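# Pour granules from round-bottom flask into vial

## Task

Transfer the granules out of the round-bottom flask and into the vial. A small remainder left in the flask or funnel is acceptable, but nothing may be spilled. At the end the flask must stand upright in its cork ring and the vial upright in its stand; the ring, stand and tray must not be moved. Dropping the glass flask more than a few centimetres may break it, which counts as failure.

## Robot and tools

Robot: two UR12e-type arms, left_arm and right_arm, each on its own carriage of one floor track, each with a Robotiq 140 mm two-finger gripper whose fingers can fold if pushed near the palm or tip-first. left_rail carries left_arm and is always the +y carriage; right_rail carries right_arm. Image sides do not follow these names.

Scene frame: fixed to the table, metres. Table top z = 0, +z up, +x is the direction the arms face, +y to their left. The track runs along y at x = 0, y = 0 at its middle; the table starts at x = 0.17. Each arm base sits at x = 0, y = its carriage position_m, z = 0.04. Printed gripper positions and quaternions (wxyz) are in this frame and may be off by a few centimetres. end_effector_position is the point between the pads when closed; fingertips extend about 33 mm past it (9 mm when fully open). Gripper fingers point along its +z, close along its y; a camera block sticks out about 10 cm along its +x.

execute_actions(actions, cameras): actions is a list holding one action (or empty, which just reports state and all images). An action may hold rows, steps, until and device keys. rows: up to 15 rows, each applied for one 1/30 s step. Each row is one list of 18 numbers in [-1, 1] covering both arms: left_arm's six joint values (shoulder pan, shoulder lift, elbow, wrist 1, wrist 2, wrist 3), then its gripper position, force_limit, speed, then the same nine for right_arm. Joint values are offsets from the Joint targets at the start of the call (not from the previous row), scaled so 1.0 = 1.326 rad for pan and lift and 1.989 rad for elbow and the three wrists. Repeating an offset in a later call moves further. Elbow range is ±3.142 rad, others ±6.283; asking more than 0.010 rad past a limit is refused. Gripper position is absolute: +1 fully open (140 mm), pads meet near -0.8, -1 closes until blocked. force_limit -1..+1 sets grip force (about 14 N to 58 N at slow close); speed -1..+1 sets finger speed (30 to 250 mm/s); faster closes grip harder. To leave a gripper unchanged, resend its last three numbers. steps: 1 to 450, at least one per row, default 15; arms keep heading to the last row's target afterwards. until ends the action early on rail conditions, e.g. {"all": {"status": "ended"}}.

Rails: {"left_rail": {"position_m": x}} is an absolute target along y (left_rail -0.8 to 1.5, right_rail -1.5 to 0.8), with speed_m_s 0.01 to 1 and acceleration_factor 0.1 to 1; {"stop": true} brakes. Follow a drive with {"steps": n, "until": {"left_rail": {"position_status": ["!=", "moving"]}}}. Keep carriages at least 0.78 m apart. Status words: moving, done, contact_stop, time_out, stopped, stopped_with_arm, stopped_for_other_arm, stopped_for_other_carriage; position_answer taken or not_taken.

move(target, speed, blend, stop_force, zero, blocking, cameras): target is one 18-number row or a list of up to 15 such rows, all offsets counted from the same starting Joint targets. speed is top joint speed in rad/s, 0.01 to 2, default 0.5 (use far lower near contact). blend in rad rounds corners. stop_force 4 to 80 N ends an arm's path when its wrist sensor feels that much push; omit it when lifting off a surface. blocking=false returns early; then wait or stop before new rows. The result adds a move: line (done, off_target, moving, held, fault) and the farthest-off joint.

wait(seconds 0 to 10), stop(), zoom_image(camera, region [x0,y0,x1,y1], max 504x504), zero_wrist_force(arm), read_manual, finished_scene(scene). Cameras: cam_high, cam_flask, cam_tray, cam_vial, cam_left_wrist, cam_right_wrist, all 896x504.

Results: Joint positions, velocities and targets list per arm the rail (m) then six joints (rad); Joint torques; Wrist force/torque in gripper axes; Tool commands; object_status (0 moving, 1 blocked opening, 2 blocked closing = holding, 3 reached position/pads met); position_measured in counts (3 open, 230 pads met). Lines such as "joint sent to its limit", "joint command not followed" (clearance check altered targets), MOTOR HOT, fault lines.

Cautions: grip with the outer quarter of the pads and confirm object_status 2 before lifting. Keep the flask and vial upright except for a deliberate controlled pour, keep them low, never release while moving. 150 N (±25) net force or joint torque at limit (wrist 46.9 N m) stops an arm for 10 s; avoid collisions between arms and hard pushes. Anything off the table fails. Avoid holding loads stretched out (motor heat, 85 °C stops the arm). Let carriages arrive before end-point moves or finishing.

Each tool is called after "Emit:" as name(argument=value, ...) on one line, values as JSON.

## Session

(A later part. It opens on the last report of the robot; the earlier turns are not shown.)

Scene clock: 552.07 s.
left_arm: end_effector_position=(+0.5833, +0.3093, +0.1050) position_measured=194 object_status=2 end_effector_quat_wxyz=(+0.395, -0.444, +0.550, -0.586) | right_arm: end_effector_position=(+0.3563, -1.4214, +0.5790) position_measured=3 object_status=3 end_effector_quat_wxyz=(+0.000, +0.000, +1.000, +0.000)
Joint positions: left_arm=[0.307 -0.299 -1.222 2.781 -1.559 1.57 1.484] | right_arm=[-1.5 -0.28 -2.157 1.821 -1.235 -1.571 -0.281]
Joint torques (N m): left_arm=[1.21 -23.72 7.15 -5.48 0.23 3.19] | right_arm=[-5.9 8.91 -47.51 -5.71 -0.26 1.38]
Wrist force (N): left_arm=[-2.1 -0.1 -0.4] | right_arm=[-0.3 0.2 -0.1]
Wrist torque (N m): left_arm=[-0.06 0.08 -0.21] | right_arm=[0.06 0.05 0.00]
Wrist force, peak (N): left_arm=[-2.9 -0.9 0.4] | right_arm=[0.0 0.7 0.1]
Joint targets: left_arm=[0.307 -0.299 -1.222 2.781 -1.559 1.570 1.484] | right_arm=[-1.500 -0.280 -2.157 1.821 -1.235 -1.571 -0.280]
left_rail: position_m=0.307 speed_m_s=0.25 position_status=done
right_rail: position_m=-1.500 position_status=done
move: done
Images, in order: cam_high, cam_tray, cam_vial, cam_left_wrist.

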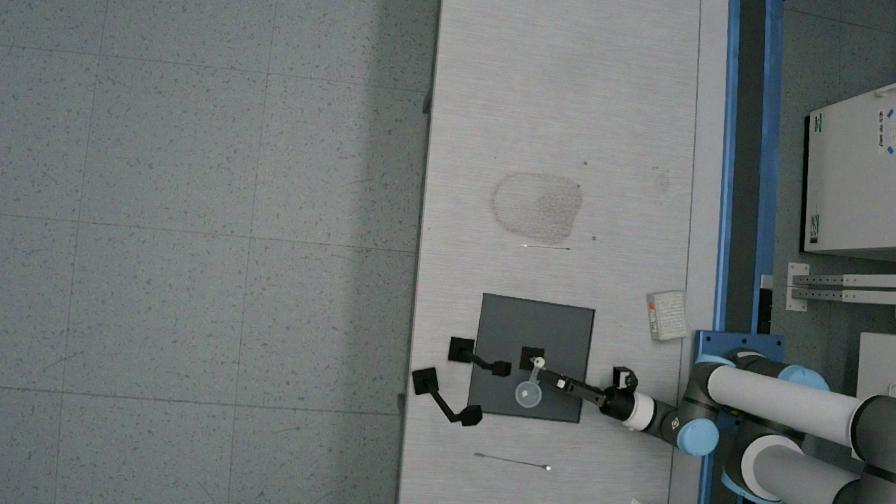

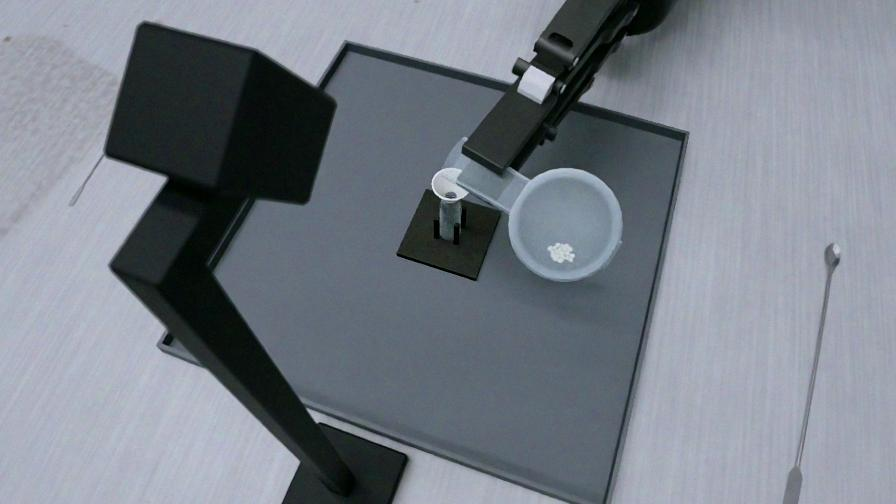

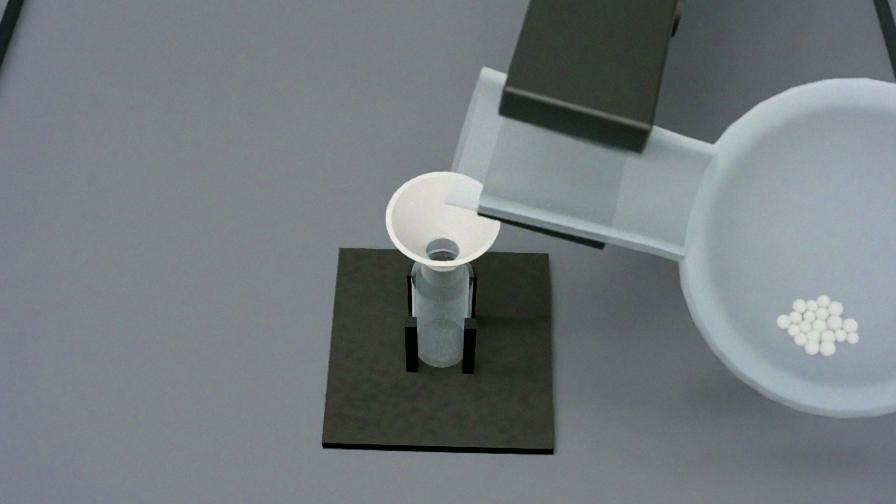

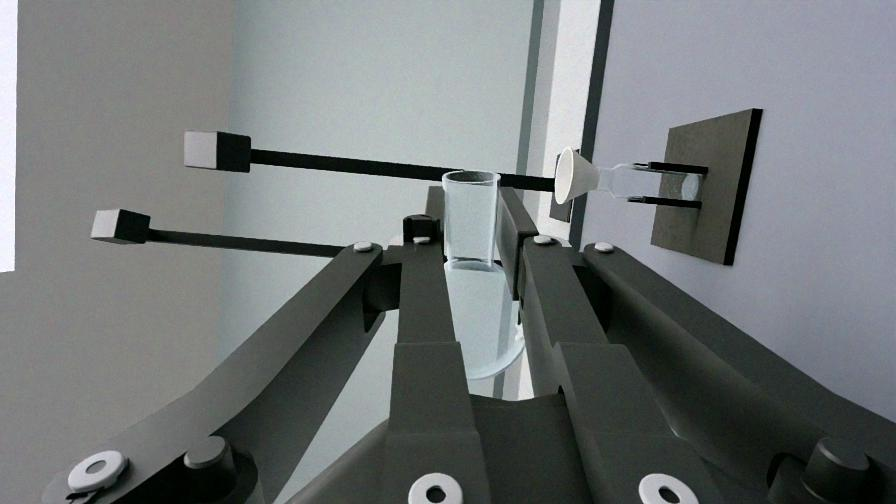

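Emit:
move(target=[0,0.0247,0.0036,-0.0201,0,0.0439,-1,-0.05,-1,0,0,0,0,0,0,1,1,1], speed=0.04, stop_force=8, cameras=["cam_vial","cam_tray","cam_high"])

Emit:
zoom_image(camera="cam_high", region=[490, 320, 630, 440])

Emit:
zoom_image(camera="cam_tray", region=[380, 80, 560, 260])

Scene clock: 571.20 s.
left_arm: end_effector_position=(+0.5794, +0.3105, +0.0980) position_measured=194 object_status=2 end_effector_quat_wxyz=(+0.420, -0.420, +0.569, -0.569) | right_arm: end_effector_position=(+0.3563, -1.4214, +0.5790) position_measured=3 object_status=3 end_effector_quat_wxyz=(+0.000, +0.000, +1.000, +0.000)
Joint positions: left_arm=[0.307 -0.299 -1.189 2.788 -1.599 1.57 1.572] | right_arm=[-1.5 -0.28 -2.157 1.821 -1.235 -1.571 -0.281]
Joint torques (N m): left_arm=[7.43 -24.6 9.61 -5.51 0.4 3.23] | right_arm=[-3.87 12.58 -47.62 -6.05 -0.45 1.4]
Wrist force (N): left_arm=[-2.0 -0.6 -0.2] | right_arm=[-0.3 0.6 0.1]
Wrist torque (N m): left_arm=[-0.20 0.07 -0.23] | right_arm=[0.14 0.07 0.00]
Wrist force, peak (N): left_arm=[-2.4 -0.4 -0.7] | right_arm=[-0.7 -0.2 0.1]
Joint targets: left_arm=[0.307 -0.299 -1.189 2.788 -1.599 1.570 1.572] | right_arm=[-1.500 -0.280 -2.157 1.821 -1.235 -1.571 -0.280]
left_rail: position_m=0.307 speed_m_s=0.25 position_status=done
right_rail: position_m=-1.500 position_status=done
move: done
Images, in order: cam_high, cam_tray, cam_vial.

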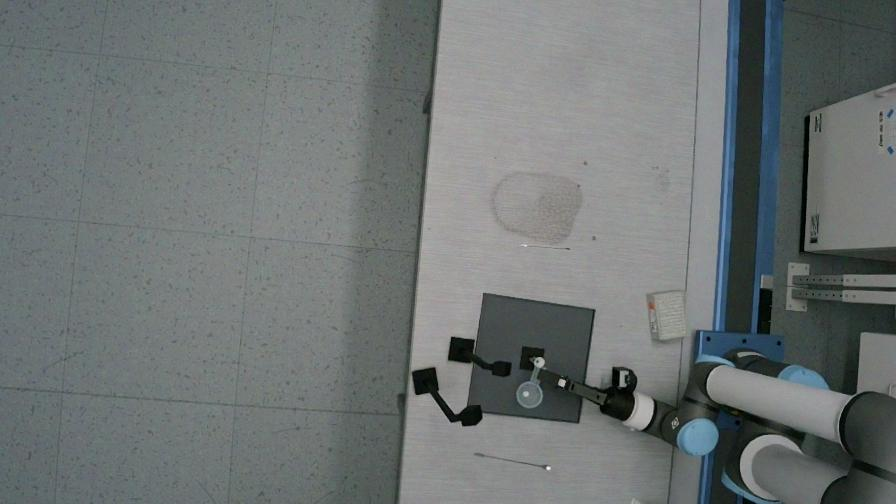

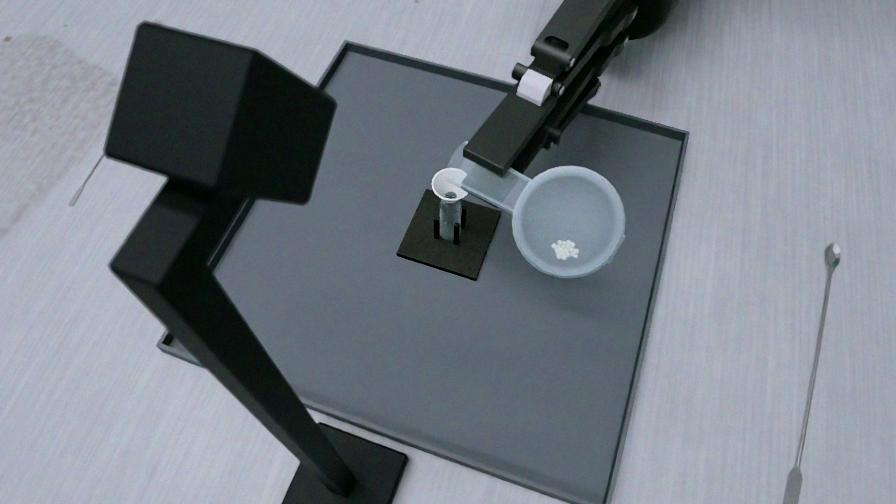

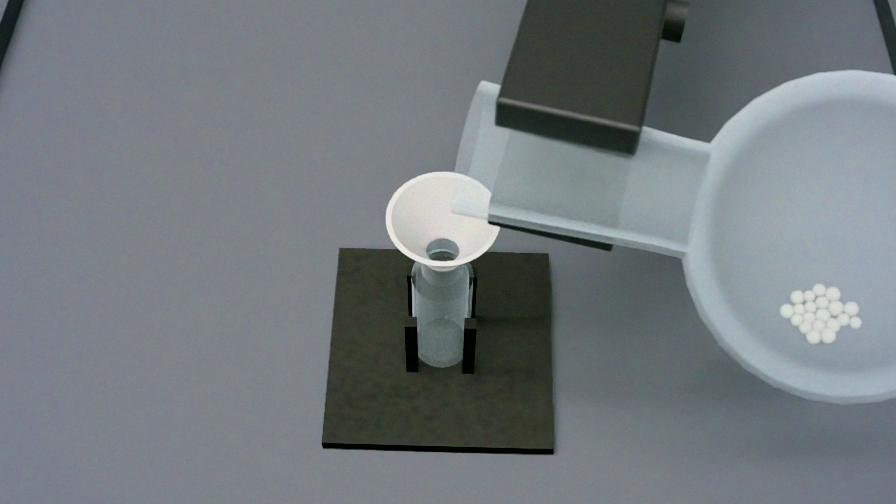

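Scaled by 3.600 from the camera's 896x504 image, which has a finer 1280x720 frame.

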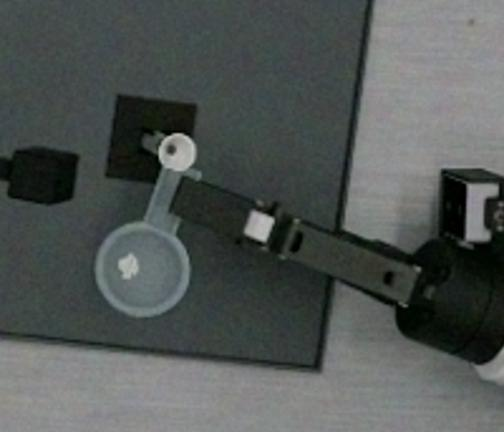

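Scaled by 2.800 from the camera's 896x504 image, which has a finer 1280x720 frame.

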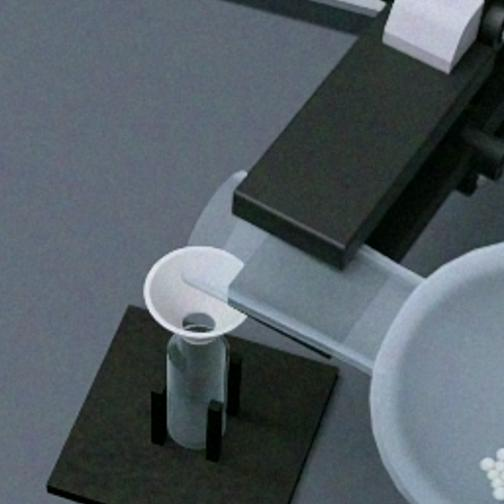

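Emit:
move(target=[0,-0.2156,-0.0069,0.1506,0,0,-1,-0.05,-1,0,0,0,0,0,0,1,1,1], speed=0.15, cameras=[])

Emit:
execute_actions(actions=[{"left_rail":{"position_m":0.2814,"speed_m_s":0.1,"acceleration_factor":0.2},"steps":240,"until":{"left_rail":{"position_status":["!=","moving"]}}}], cameras=[])

Emit:
move(target=[0,-0.1772,-0.0596,0.3093,0,0.3504,-1,-0.05,-1,0,0,0,0,0,0,1,1,1], speed=0.3, cameras=["cam_vial","cam_tray","cam_left_wrist","cam_high"])

Scene clock: 612.97 s.
left_arm: end_effector_position=(+0.5791, +0.3106, +0.1599) position_measured=194 object_status=2 end_effector_quat_wxyz=(+0.420, -0.420, +0.569, -0.569) | right_arm: end_effector_position=(+0.3563, -1.4214, +0.5790) position_measured=3 object_status=3 end_effector_quat_wxyz=(+0.000, +0.000, +1.000, +0.000)
Joint positions: left_arm=[0.307 -0.299 -1.475 2.775 -1.3 1.57 1.572] | right_arm=[-1.5 -0.28 -2.157 1.821 -1.235 -1.571 -0.28]
Joint torques (N m): left_arm=[5.31 -37.05 -26.86 -1.92 0.74 2.88] | right_arm=[-7.41 12.84 -45.85 -6.06 -0.04 1.67]
Wrist force (N): left_arm=[-1.5 -0.1 0.3] | right_arm=[-0.4 0.3 0.2]
Wrist torque (N m): left_arm=[-0.05 -0.01 -0.20] | right_arm=[0.07 0.08 0.00]
Wrist force, peak (N): left_arm=[-2.4 -0.6 -0.1] | right_arm=[-0.4 0.4 0.6]
Joint targets: left_arm=[0.307 -0.299 -1.475 2.775 -1.299 1.570 1.572] | right_arm=[-1.500 -0.280 -2.157 1.821 -1.235 -1.571 -0.280]
left_rail: position_m=0.307 speed_m_s=0.25 position_status=done
right_rail: position_m=-1.500 position_status=done
move: done

Scene clock: 614.03 s.
left_arm: end_effector_position=(+0.5791, +0.2850, +0.1600) position_measured=194 object_status=2 end_effector_quat_wxyz=(+0.420, -0.420, +0.569, -0.569) | right_arm: end_effector_position=(+0.3563, -1.4214, +0.5790) position_measured=3 object_status=3 end_effector_quat_wxyz=(+0.000, +0.000, +1.000, +0.000)
Joint positions: left_arm=[0.281 -0.299 -1.475 2.775 -1.299 1.57 1.572] | right_arm=[-1.5 -0.28 -2.157 1.821 -1.235 -1.571 -0.281]
Joint torques (N m): left_arm=[5.42 -38.12 -24.41 -1.87 0.65 2.8] | right_arm=[-7.5 10.37 -45.15 -6 -0.45 1.84]
Wrist force (N): left_arm=[-1.6 -0.2 0.1] | right_arm=[-0.2 0.1 0.1]
Wrist torque (N m): left_arm=[-0.08 0.01 -0.19] | right_arm=[0.02 0.03 0.00]
Wrist force, peak (N): left_arm=[-2.2 -0.2 -0.6] | right_arm=[-0.5 0.1 0.3]
Joint targets: left_arm=[0.281 -0.299 -1.475 2.775 -1.299 1.570 1.572] | right_arm=[-1.500 -0.280 -2.157 1.821 -1.235 -1.571 -0.280]
Tool commands: left_gripper/position=-1.0 left_gripper/force_limit=-0.05 left_gripper/speed=-1.0 right_gripper/position=+1.0 right_gripper/force_limit=+1.0 right_gripper/speed=+1.0
left_rail: position_m=0.281 speed_m_s=0.10 position_status=done
right_rail: position_m=-1.500 position_status=done

Scene clock: 617.03 s.
left_arm: end_effector_position=(+0.5743, +0.2865, +0.1599) position_measured=194 object_status=2 end_effector_quat_wxyz=(+0.507, -0.225, +0.761, -0.337) | right_arm: end_effector_position=(+0.3563, -1.4214, +0.5790) position_measured=3 object_status=3 end_effector_quat_wxyz=(+0.000, +0.000, +1.000, +0.000)
Joint positions: left_arm=[0.281 -0.299 -1.71 2.656 -0.684 1.57 2.268] | right_arm=[-1.5 -0.281 -2.157 1.821 -1.235 -1.571 -0.281]
Joint torques (N m): left_arm=[4.32 -23.33 -39.48 0.03 0.64 3.44] | right_arm=[-6.71 10.52 -44.54 -5.65 -0.19 2.3]
Wrist force (N): left_arm=[-0.4 0.1 -0.2] | right_arm=[0.0 0.0 0.2]
Wrist torque (N m): left_arm=[-0.10 -0.12 -0.22] | right_arm=[0.01 -0.01 0.00]
Wrist force, peak (N): left_arm=[-1.9 0.2 -0.4] | right_arm=[0.1 0.1 0.7]
Joint targets: left_arm=[0.281 -0.299 -1.710 2.656 -0.684 1.570 2.268] | right_arm=[-1.500 -0.280 -2.157 1.821 -1.235 -1.571 -0.280]
left_rail: position_m=0.281 speed_m_s=0.10 position_status=done
right_rail: position_m=-1.500 position_status=done
move: done
Images, in order: cam_high, cam_tray, cam_vial, cam_left_wrist.

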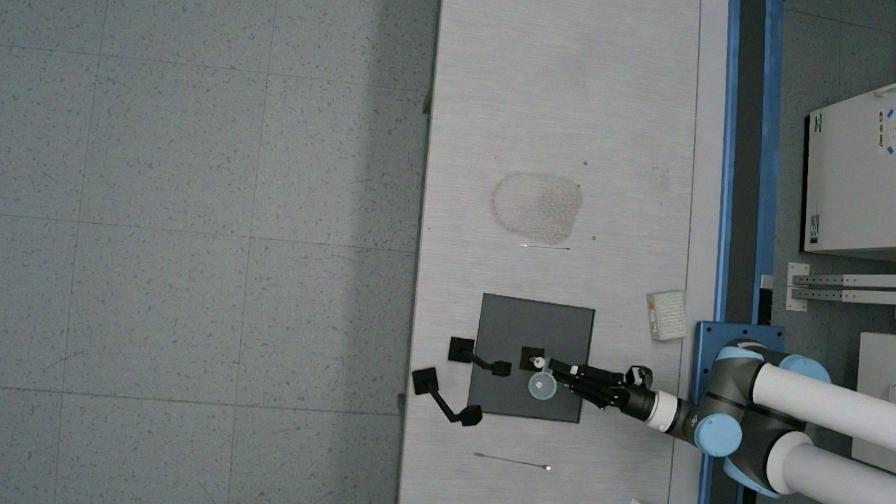

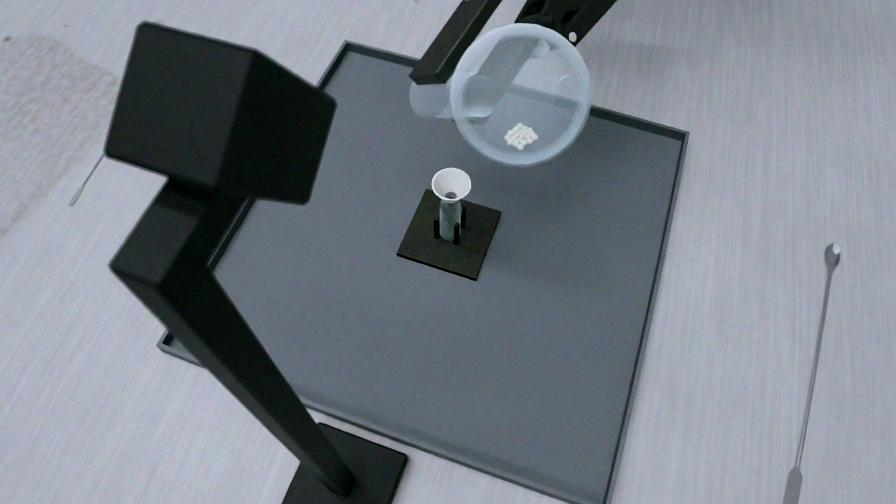

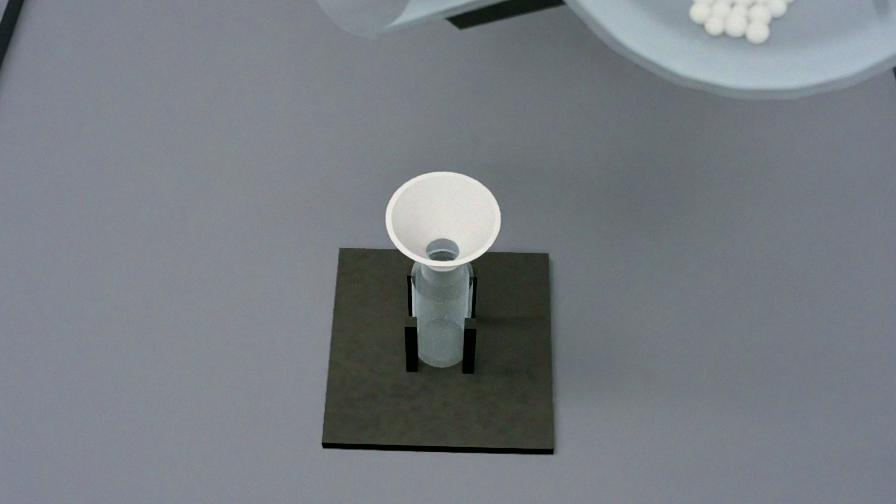

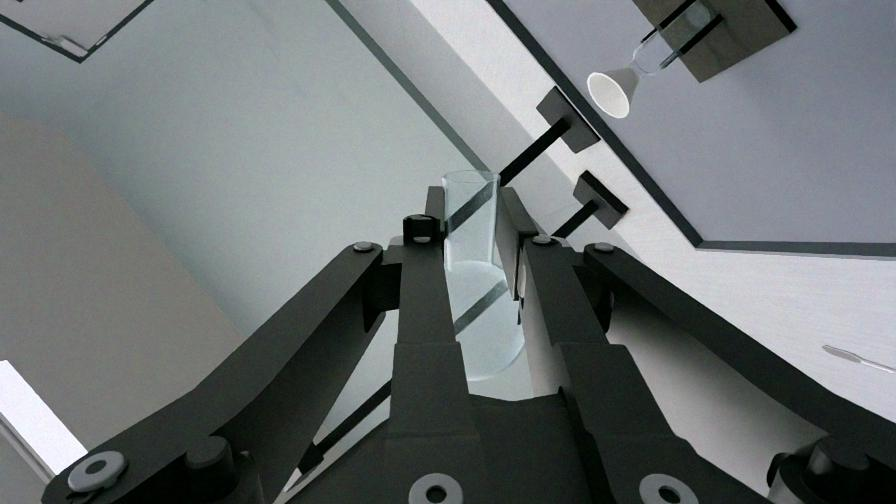

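Emit:
move(target=[0,0.1233,0.0193,-0.1015,0,0.088,-1,-0.05,-1,0,0,0,0,0,0,1,1,1], speed=0.06, stop_force=10, cameras=["cam_vial","cam_tray","cam_left_wrist","cam_high"])

Emit:
zoom_image(camera="cam_high", region=[490, 320, 630, 440])

Emit:
zoom_image(camera="cam_tray", region=[380, 80, 560, 260])

Scene clock: 627.80 s.
left_arm: end_effector_position=(+0.5744, +0.2864, +0.1081) position_measured=194 object_status=2 end_effector_quat_wxyz=(+0.535, -0.157, +0.778, -0.291) | right_arm: end_effector_position=(+0.3563, -1.4214, +0.5790) position_measured=3 object_status=3 end_effector_quat_wxyz=(+0.000, +0.000, +1.000, +0.000)
Joint positions: left_arm=[0.281 -0.299 -1.546 2.694 -0.886 1.57 2.443] | right_arm=[-1.5 -0.281 -2.157 1.821 -1.235 -1.571 -0.281]
Joint torques (N m): left_arm=[4.79 -12.2 -8.89 -3.9 0.68 3.09] | right_arm=[-6.07 12.18 -46.36 -6.08 -0.48 1.69]
Wrist force (N): left_arm=[-0.2 0.4 -0.5] | right_arm=[-0.3 0.2 0.2]
Wrist torque (N m): left_arm=[0.00 -0.16 -0.25] | right_arm=[0.05 0.05 0.00]
Wrist force, peak (N): left_arm=[0.1 0.1 -1.0] | right_arm=[-0.5 0.3 0.4]
Joint targets: left_arm=[0.281 -0.299 -1.546 2.694 -0.886 1.570 2.443] | right_arm=[-1.500 -0.280 -2.157 1.821 -1.235 -1.571 -0.280]
left_rail: position_m=0.281 speed_m_s=0.10 position_status=done
right_rail: position_m=-1.500 position_status=done
move: done
Images, in order: cam_high, cam_tray, cam_vial, cam_left_wrist.

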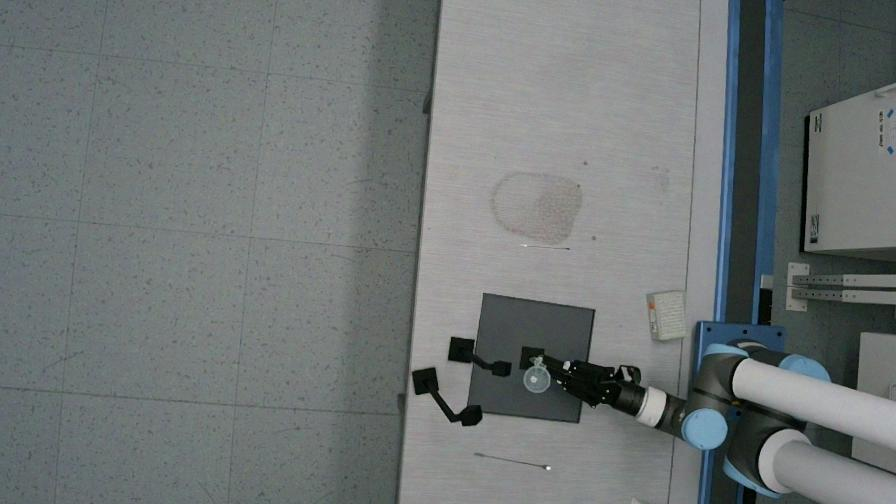

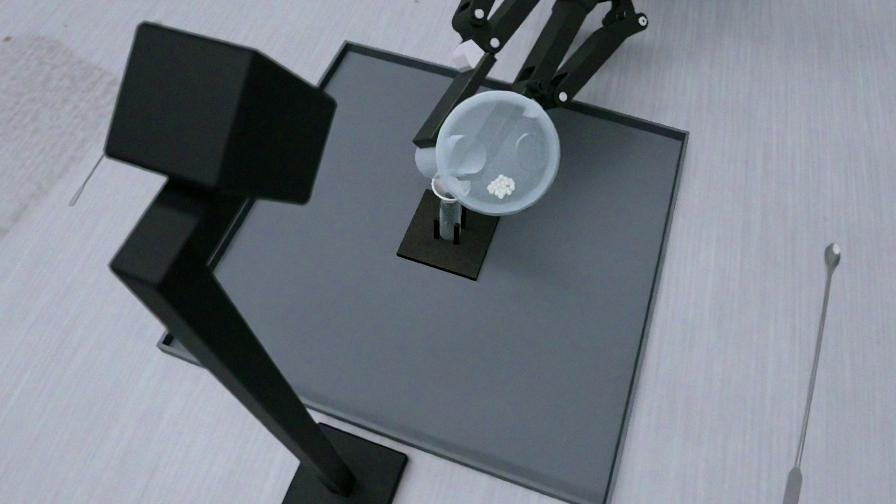

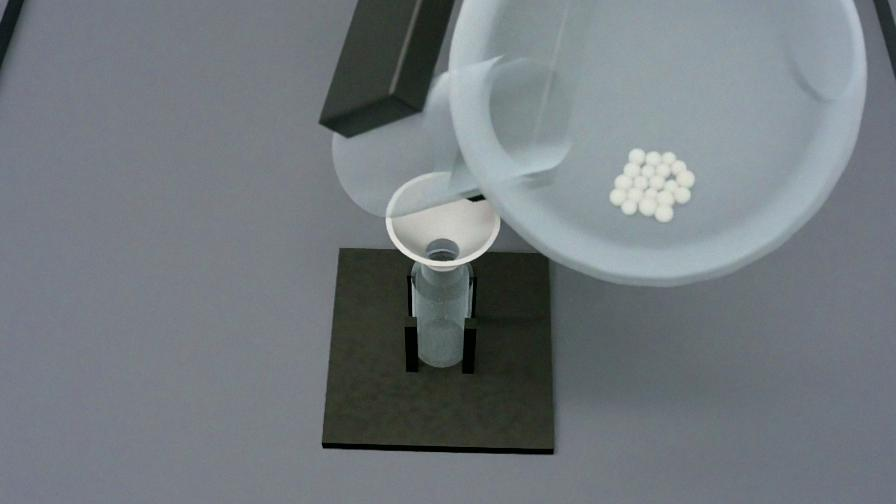

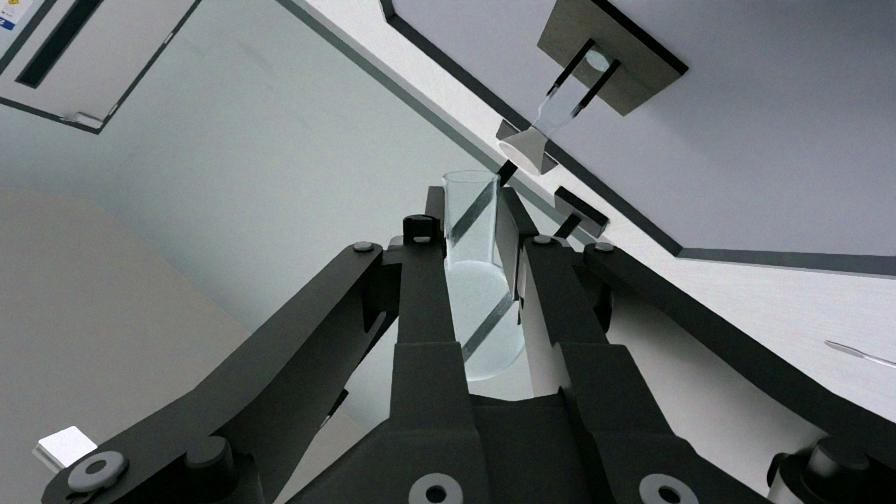

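Scaled by 3.600 from the camera's 896x504 image, which has a finer 1280x720 frame.

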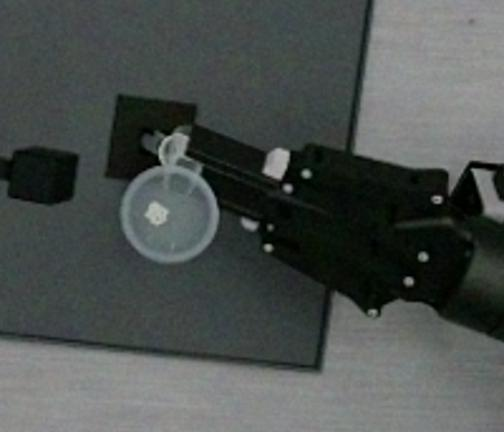

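Scaled by 2.800 from the camera's 896x504 image, which has a finer 1280x720 frame.

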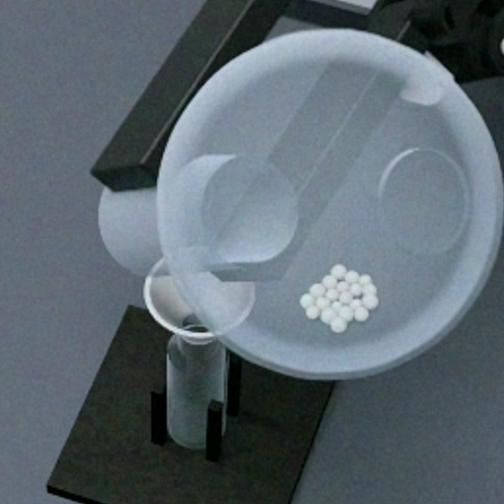

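Emit:
move(target=[0,0.0131,0.0015,-0.0103,0,0.1292,-1,-0.05,-1,0,0,0,0,0,0,1,1,1], speed=0.08, cameras=["cam_vial","cam_tray"])

Emit:
zoom_image(camera="cam_tray", region=[380, 80, 560, 260])

Scene clock: 642.37 s.
left_arm: end_effector_position=(+0.5745, +0.2864, +0.1031) position_measured=194 object_status=2 end_effector_quat_wxyz=(+0.567, -0.056, +0.791, -0.220) | right_arm: end_effector_position=(+0.3563, -1.4214, +0.5790) position_measured=3 object_status=3 end_effector_quat_wxyz=(+0.000, +0.000, +1.000, +0.000)
Joint positions: left_arm=[0.281 -0.299 -1.529 2.697 -0.906 1.57 2.7] | right_arm=[-1.5 -0.281 -2.157 1.821 -1.235 -1.571 -0.281]
Joint torques (N m): left_arm=[4.5 -11.12 -7.61 -4.24 0.91 2.96] | right_arm=[-5.04 9.8 -43.98 -5.66 -0.58 1.79]
Wrist force (N): left_arm=[-0.1 0.3 -0.4] | right_arm=[0.0 0.1 -0.2]
Wrist torque (N m): left_arm=[0.00 -0.19 -0.23] | right_arm=[0.03 -0.01 -0.01]
Wrist force, peak (N): left_arm=[-0.1 1.1 -0.6] | right_arm=[-0.4 0.5 0.4]
Joint targets: left_arm=[0.281 -0.299 -1.529 2.697 -0.907 1.570 2.700] | right_arm=[-1.500 -0.280 -2.157 1.821 -1.235 -1.571 -0.280]
left_rail: position_m=0.281 speed_m_s=0.10 position_status=done
right_rail: position_m=-1.500 position_status=done
move: done
Images, in order: cam_tray, cam_vial.

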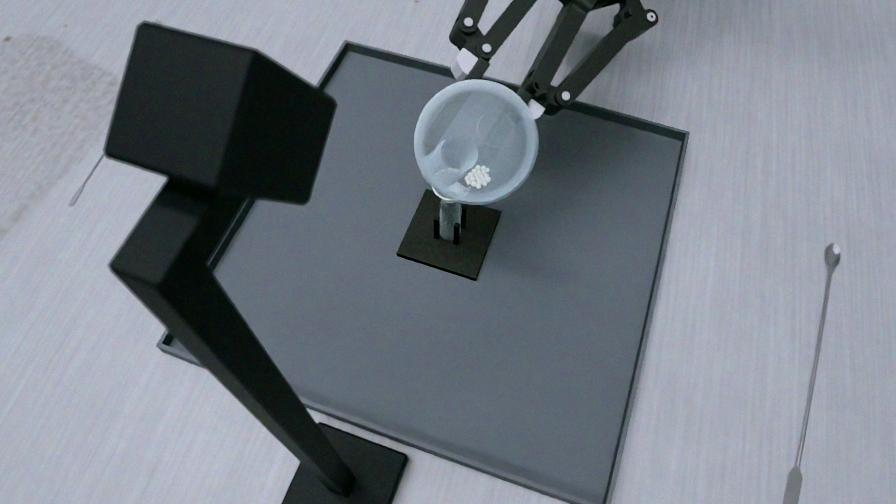

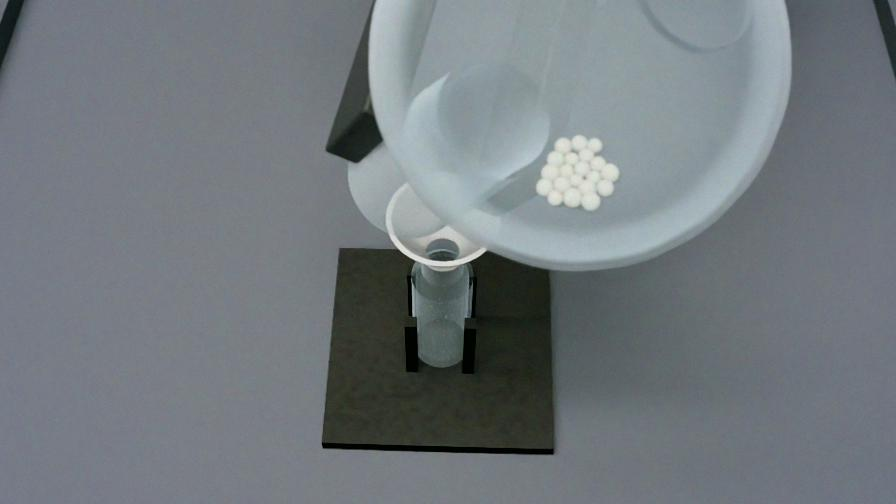

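Scaled by 2.800 from the camera's 896x504 image, which has a finer 1280x720 frame.

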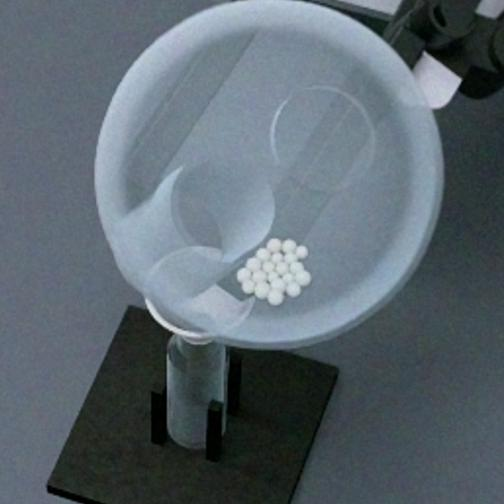

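Emit:
move(target=[0,0,0,0,0,0.0905,-1,-0.05,-1,0,0,0,0,0,0,1,1,1], speed=0.04, cameras=["cam_vial","cam_tray"])

Emit:
zoom_image(camera="cam_tray", region=[380, 80, 560, 260])

Scene clock: 651.23 s.
left_arm: end_effector_position=(+0.5745, +0.2864, +0.1031) position_measured=194 object_status=2 end_effector_quat_wxyz=(+0.585, +0.015, +0.793, -0.168) | right_arm: end_effector_position=(+0.3563, -1.4214, +0.5790) position_measured=3 object_status=3 end_effector_quat_wxyz=(+0.000, +0.000, +1.000, +0.000)
Joint positions: left_arm=[0.281 -0.299 -1.529 2.697 -0.907 1.57 2.88] | right_arm=[-1.5 -0.281 -2.157 1.821 -1.235 -1.571 -0.28]
Joint torques (N m): left_arm=[4.68 -13.68 -27.12 -1.36 0.7 3.94] | right_arm=[-6.06 11.87 -45.1 -5.8 -0.46 1.87]
Wrist force (N): left_arm=[0.3 0.6 -0.5] | right_arm=[-0.2 0.2 0.1]
Wrist torque (N m): left_arm=[0.12 -0.27 -0.22] | right_arm=[0.05 0.03 0.00]
Wrist force, peak (N): left_arm=[0.9 0.4 -0.3] | right_arm=[-0.5 0.6 0.1]
Joint targets: left_arm=[0.281 -0.299 -1.529 2.697 -0.907 1.570 2.880] | right_arm=[-1.500 -0.280 -2.157 1.821 -1.235 -1.571 -0.280]
left_rail: position_m=0.281 speed_m_s=0.10 position_status=done
right_rail: position_m=-1.500 position_status=done
move: done
Images, in order: cam_tray, cam_vial.

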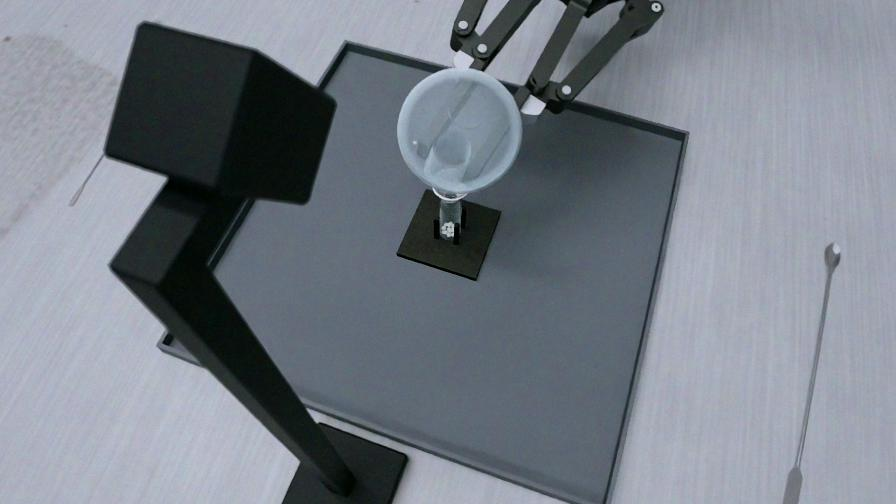

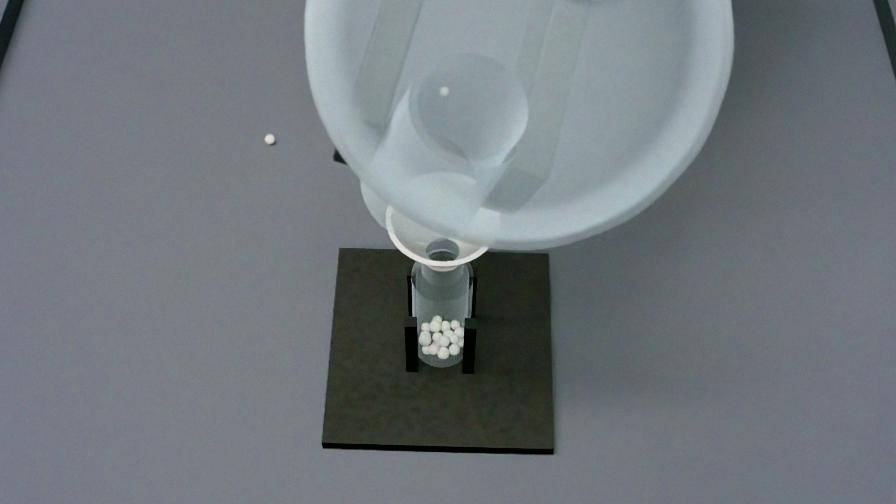

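Scaled by 2.800 from the camera's 896x504 image, which has a finer 1280x720 frame.

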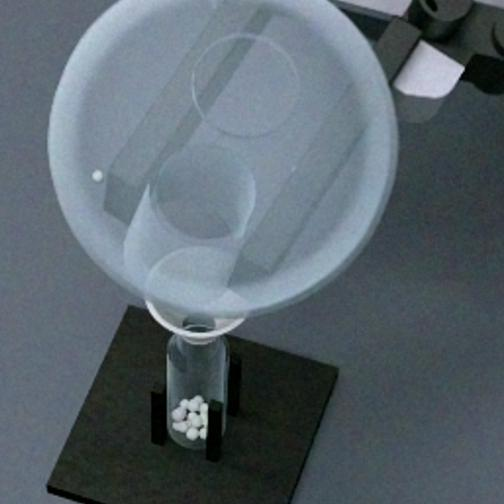

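Emit:
zoom_image(camera="cam_vial", region=[230, 20, 600, 400])

Emit:
zoom_image(camera="cam_tray", region=[390, 60, 530, 180])

Scaled by 1.326 from the camera's 896x504 image, which has a finer 1280x720 frame.

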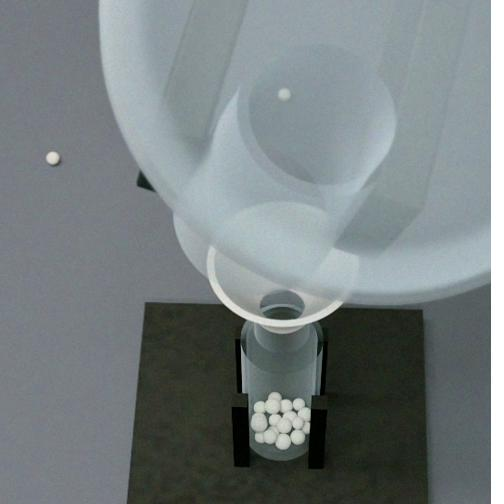

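Scaled by 3.600 from the camera's 896x504 image, which has a finer 1280x720 frame.

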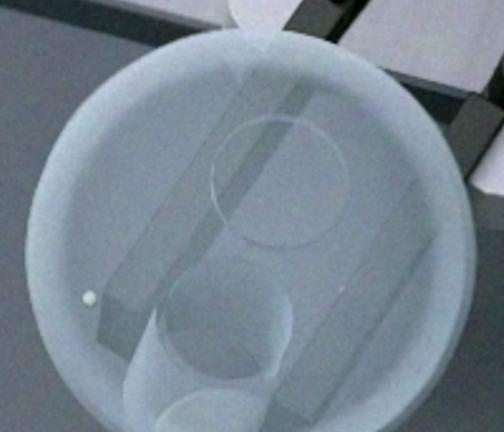

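Emit:
move(target=[[0,-0.2145,-0.0402,0.1833,0,0,-1,-0.05,-1,0,0,0,0,0,0,1,1,1],[0,-0.2019,0,0.0033,0,-0.955,-1,-0.05,-1,0,0,0,0,0,0,1,1,1]], speed=0.4, cameras=["cam_vial","cam_tray"])

Emit:
zoom_image(camera="cam_tray", region=[300, 30, 700, 350])

Emit:
zoom_image(camera="cam_vial", region=[200, 0, 600, 400])

Scene clock: 680.03 s.
left_arm: end_effector_position=(+0.5848, +0.2832, +0.2498) position_measured=194 object_status=2 end_effector_quat_wxyz=(-0.237, +0.567, -0.423, +0.666) end_effector_velocity=(+0.000, +0.000, +0.000) end_effector_angular_velocity=(-0.005, +0.001, +0.000) | right_arm: end_effector_position=(+0.3563, -1.4214, +0.5790) position_measured=3 object_status=3 end_effector_quat_wxyz=(+0.000, +0.000, +1.000, +0.000)
Joint positions: left_arm=[0.281 -0.299 -1.797 2.697 -0.9 1.57 0.982] | right_arm=[-1.5 -0.28 -2.157 1.821 -1.235 -1.571 -0.281]
Joint velocities: left_arm=[0 0 0 0 -0.001 0 -0.005] | right_arm=[within noise]
Joint torques (N m): left_arm=[4.91 0.75 -18.79 -5.63 0.84 -2.6] | right_arm=[-6.33 11.57 -44.25 -5.26 -0.32 1.87]
Wrist force (N): left_arm=[-1.4 -1.0 0.5] | right_arm=[-0.2 0.2 0.0]
Wrist torque (N m): left_arm=[-0.18 -0.03 -0.15] | right_arm=[0.06 0.03 0.00]
Wrist force, peak (N): left_arm=[-2.1 -0.9 0.4] | right_arm=[-0.3 0.6 -0.3]
Joint targets: left_arm=[0.281 -0.299 -1.797 2.697 -0.900 1.570 0.981] | right_arm=[-1.500 -0.280 -2.157 1.821 -1.235 -1.571 -0.280]
left_rail: position_m=0.281 speed_m_s=0.10 position_status=done
right_rail: position_m=-1.500 position_status=done
move: done
Images, in order: cam_tray, cam_vial.

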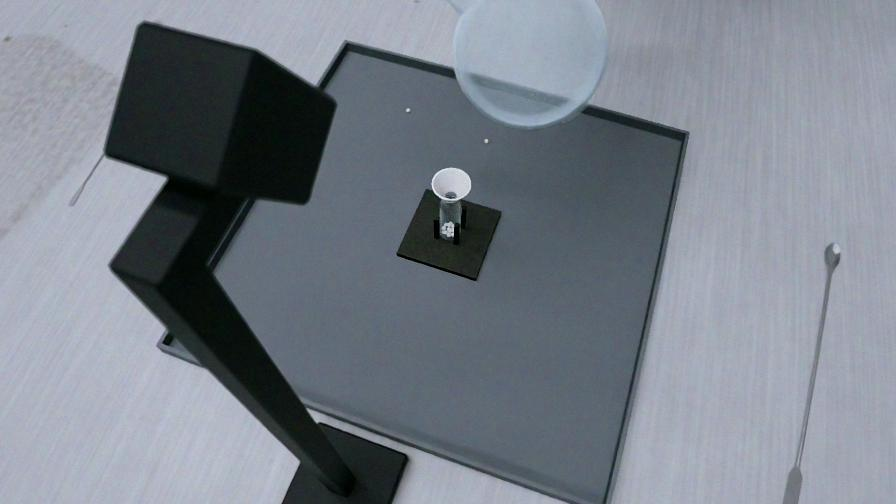

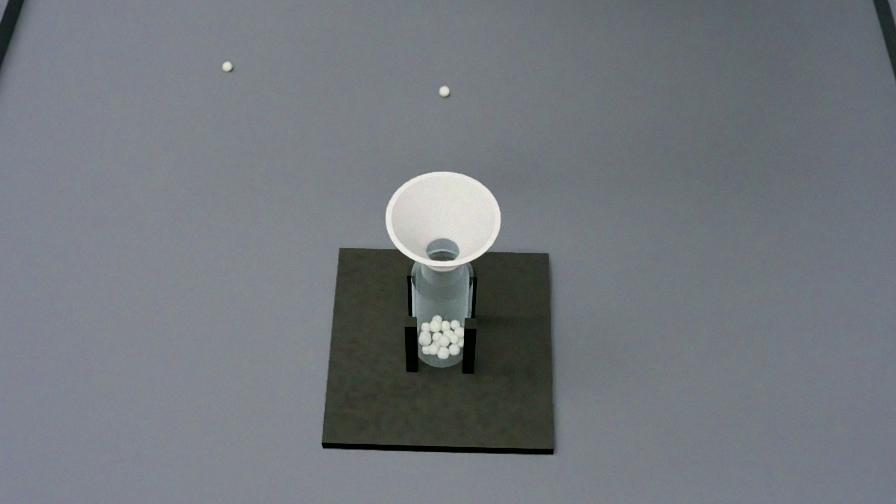

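Scaled by 1.260 from the camera's 896x504 image, which has a finer 1280x720 frame.

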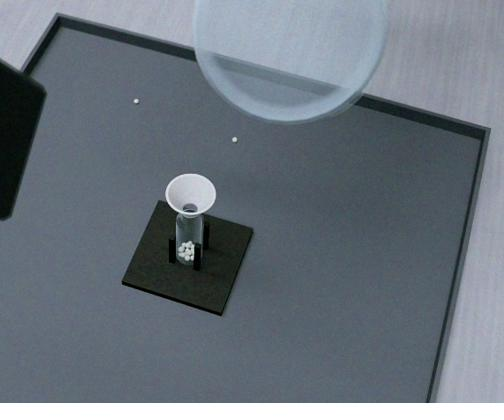

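Scaled by 1.260 from the camera's 896x504 image, which has a finer 1280x720 frame.

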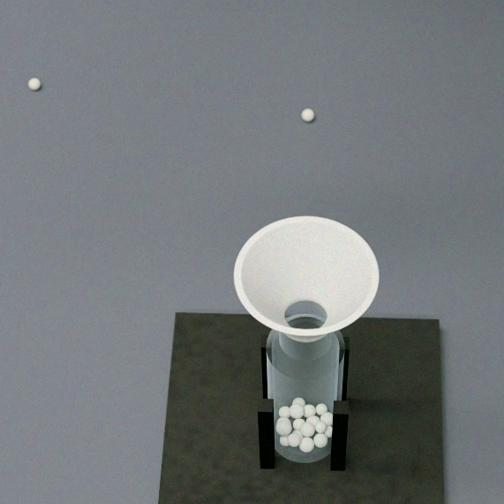

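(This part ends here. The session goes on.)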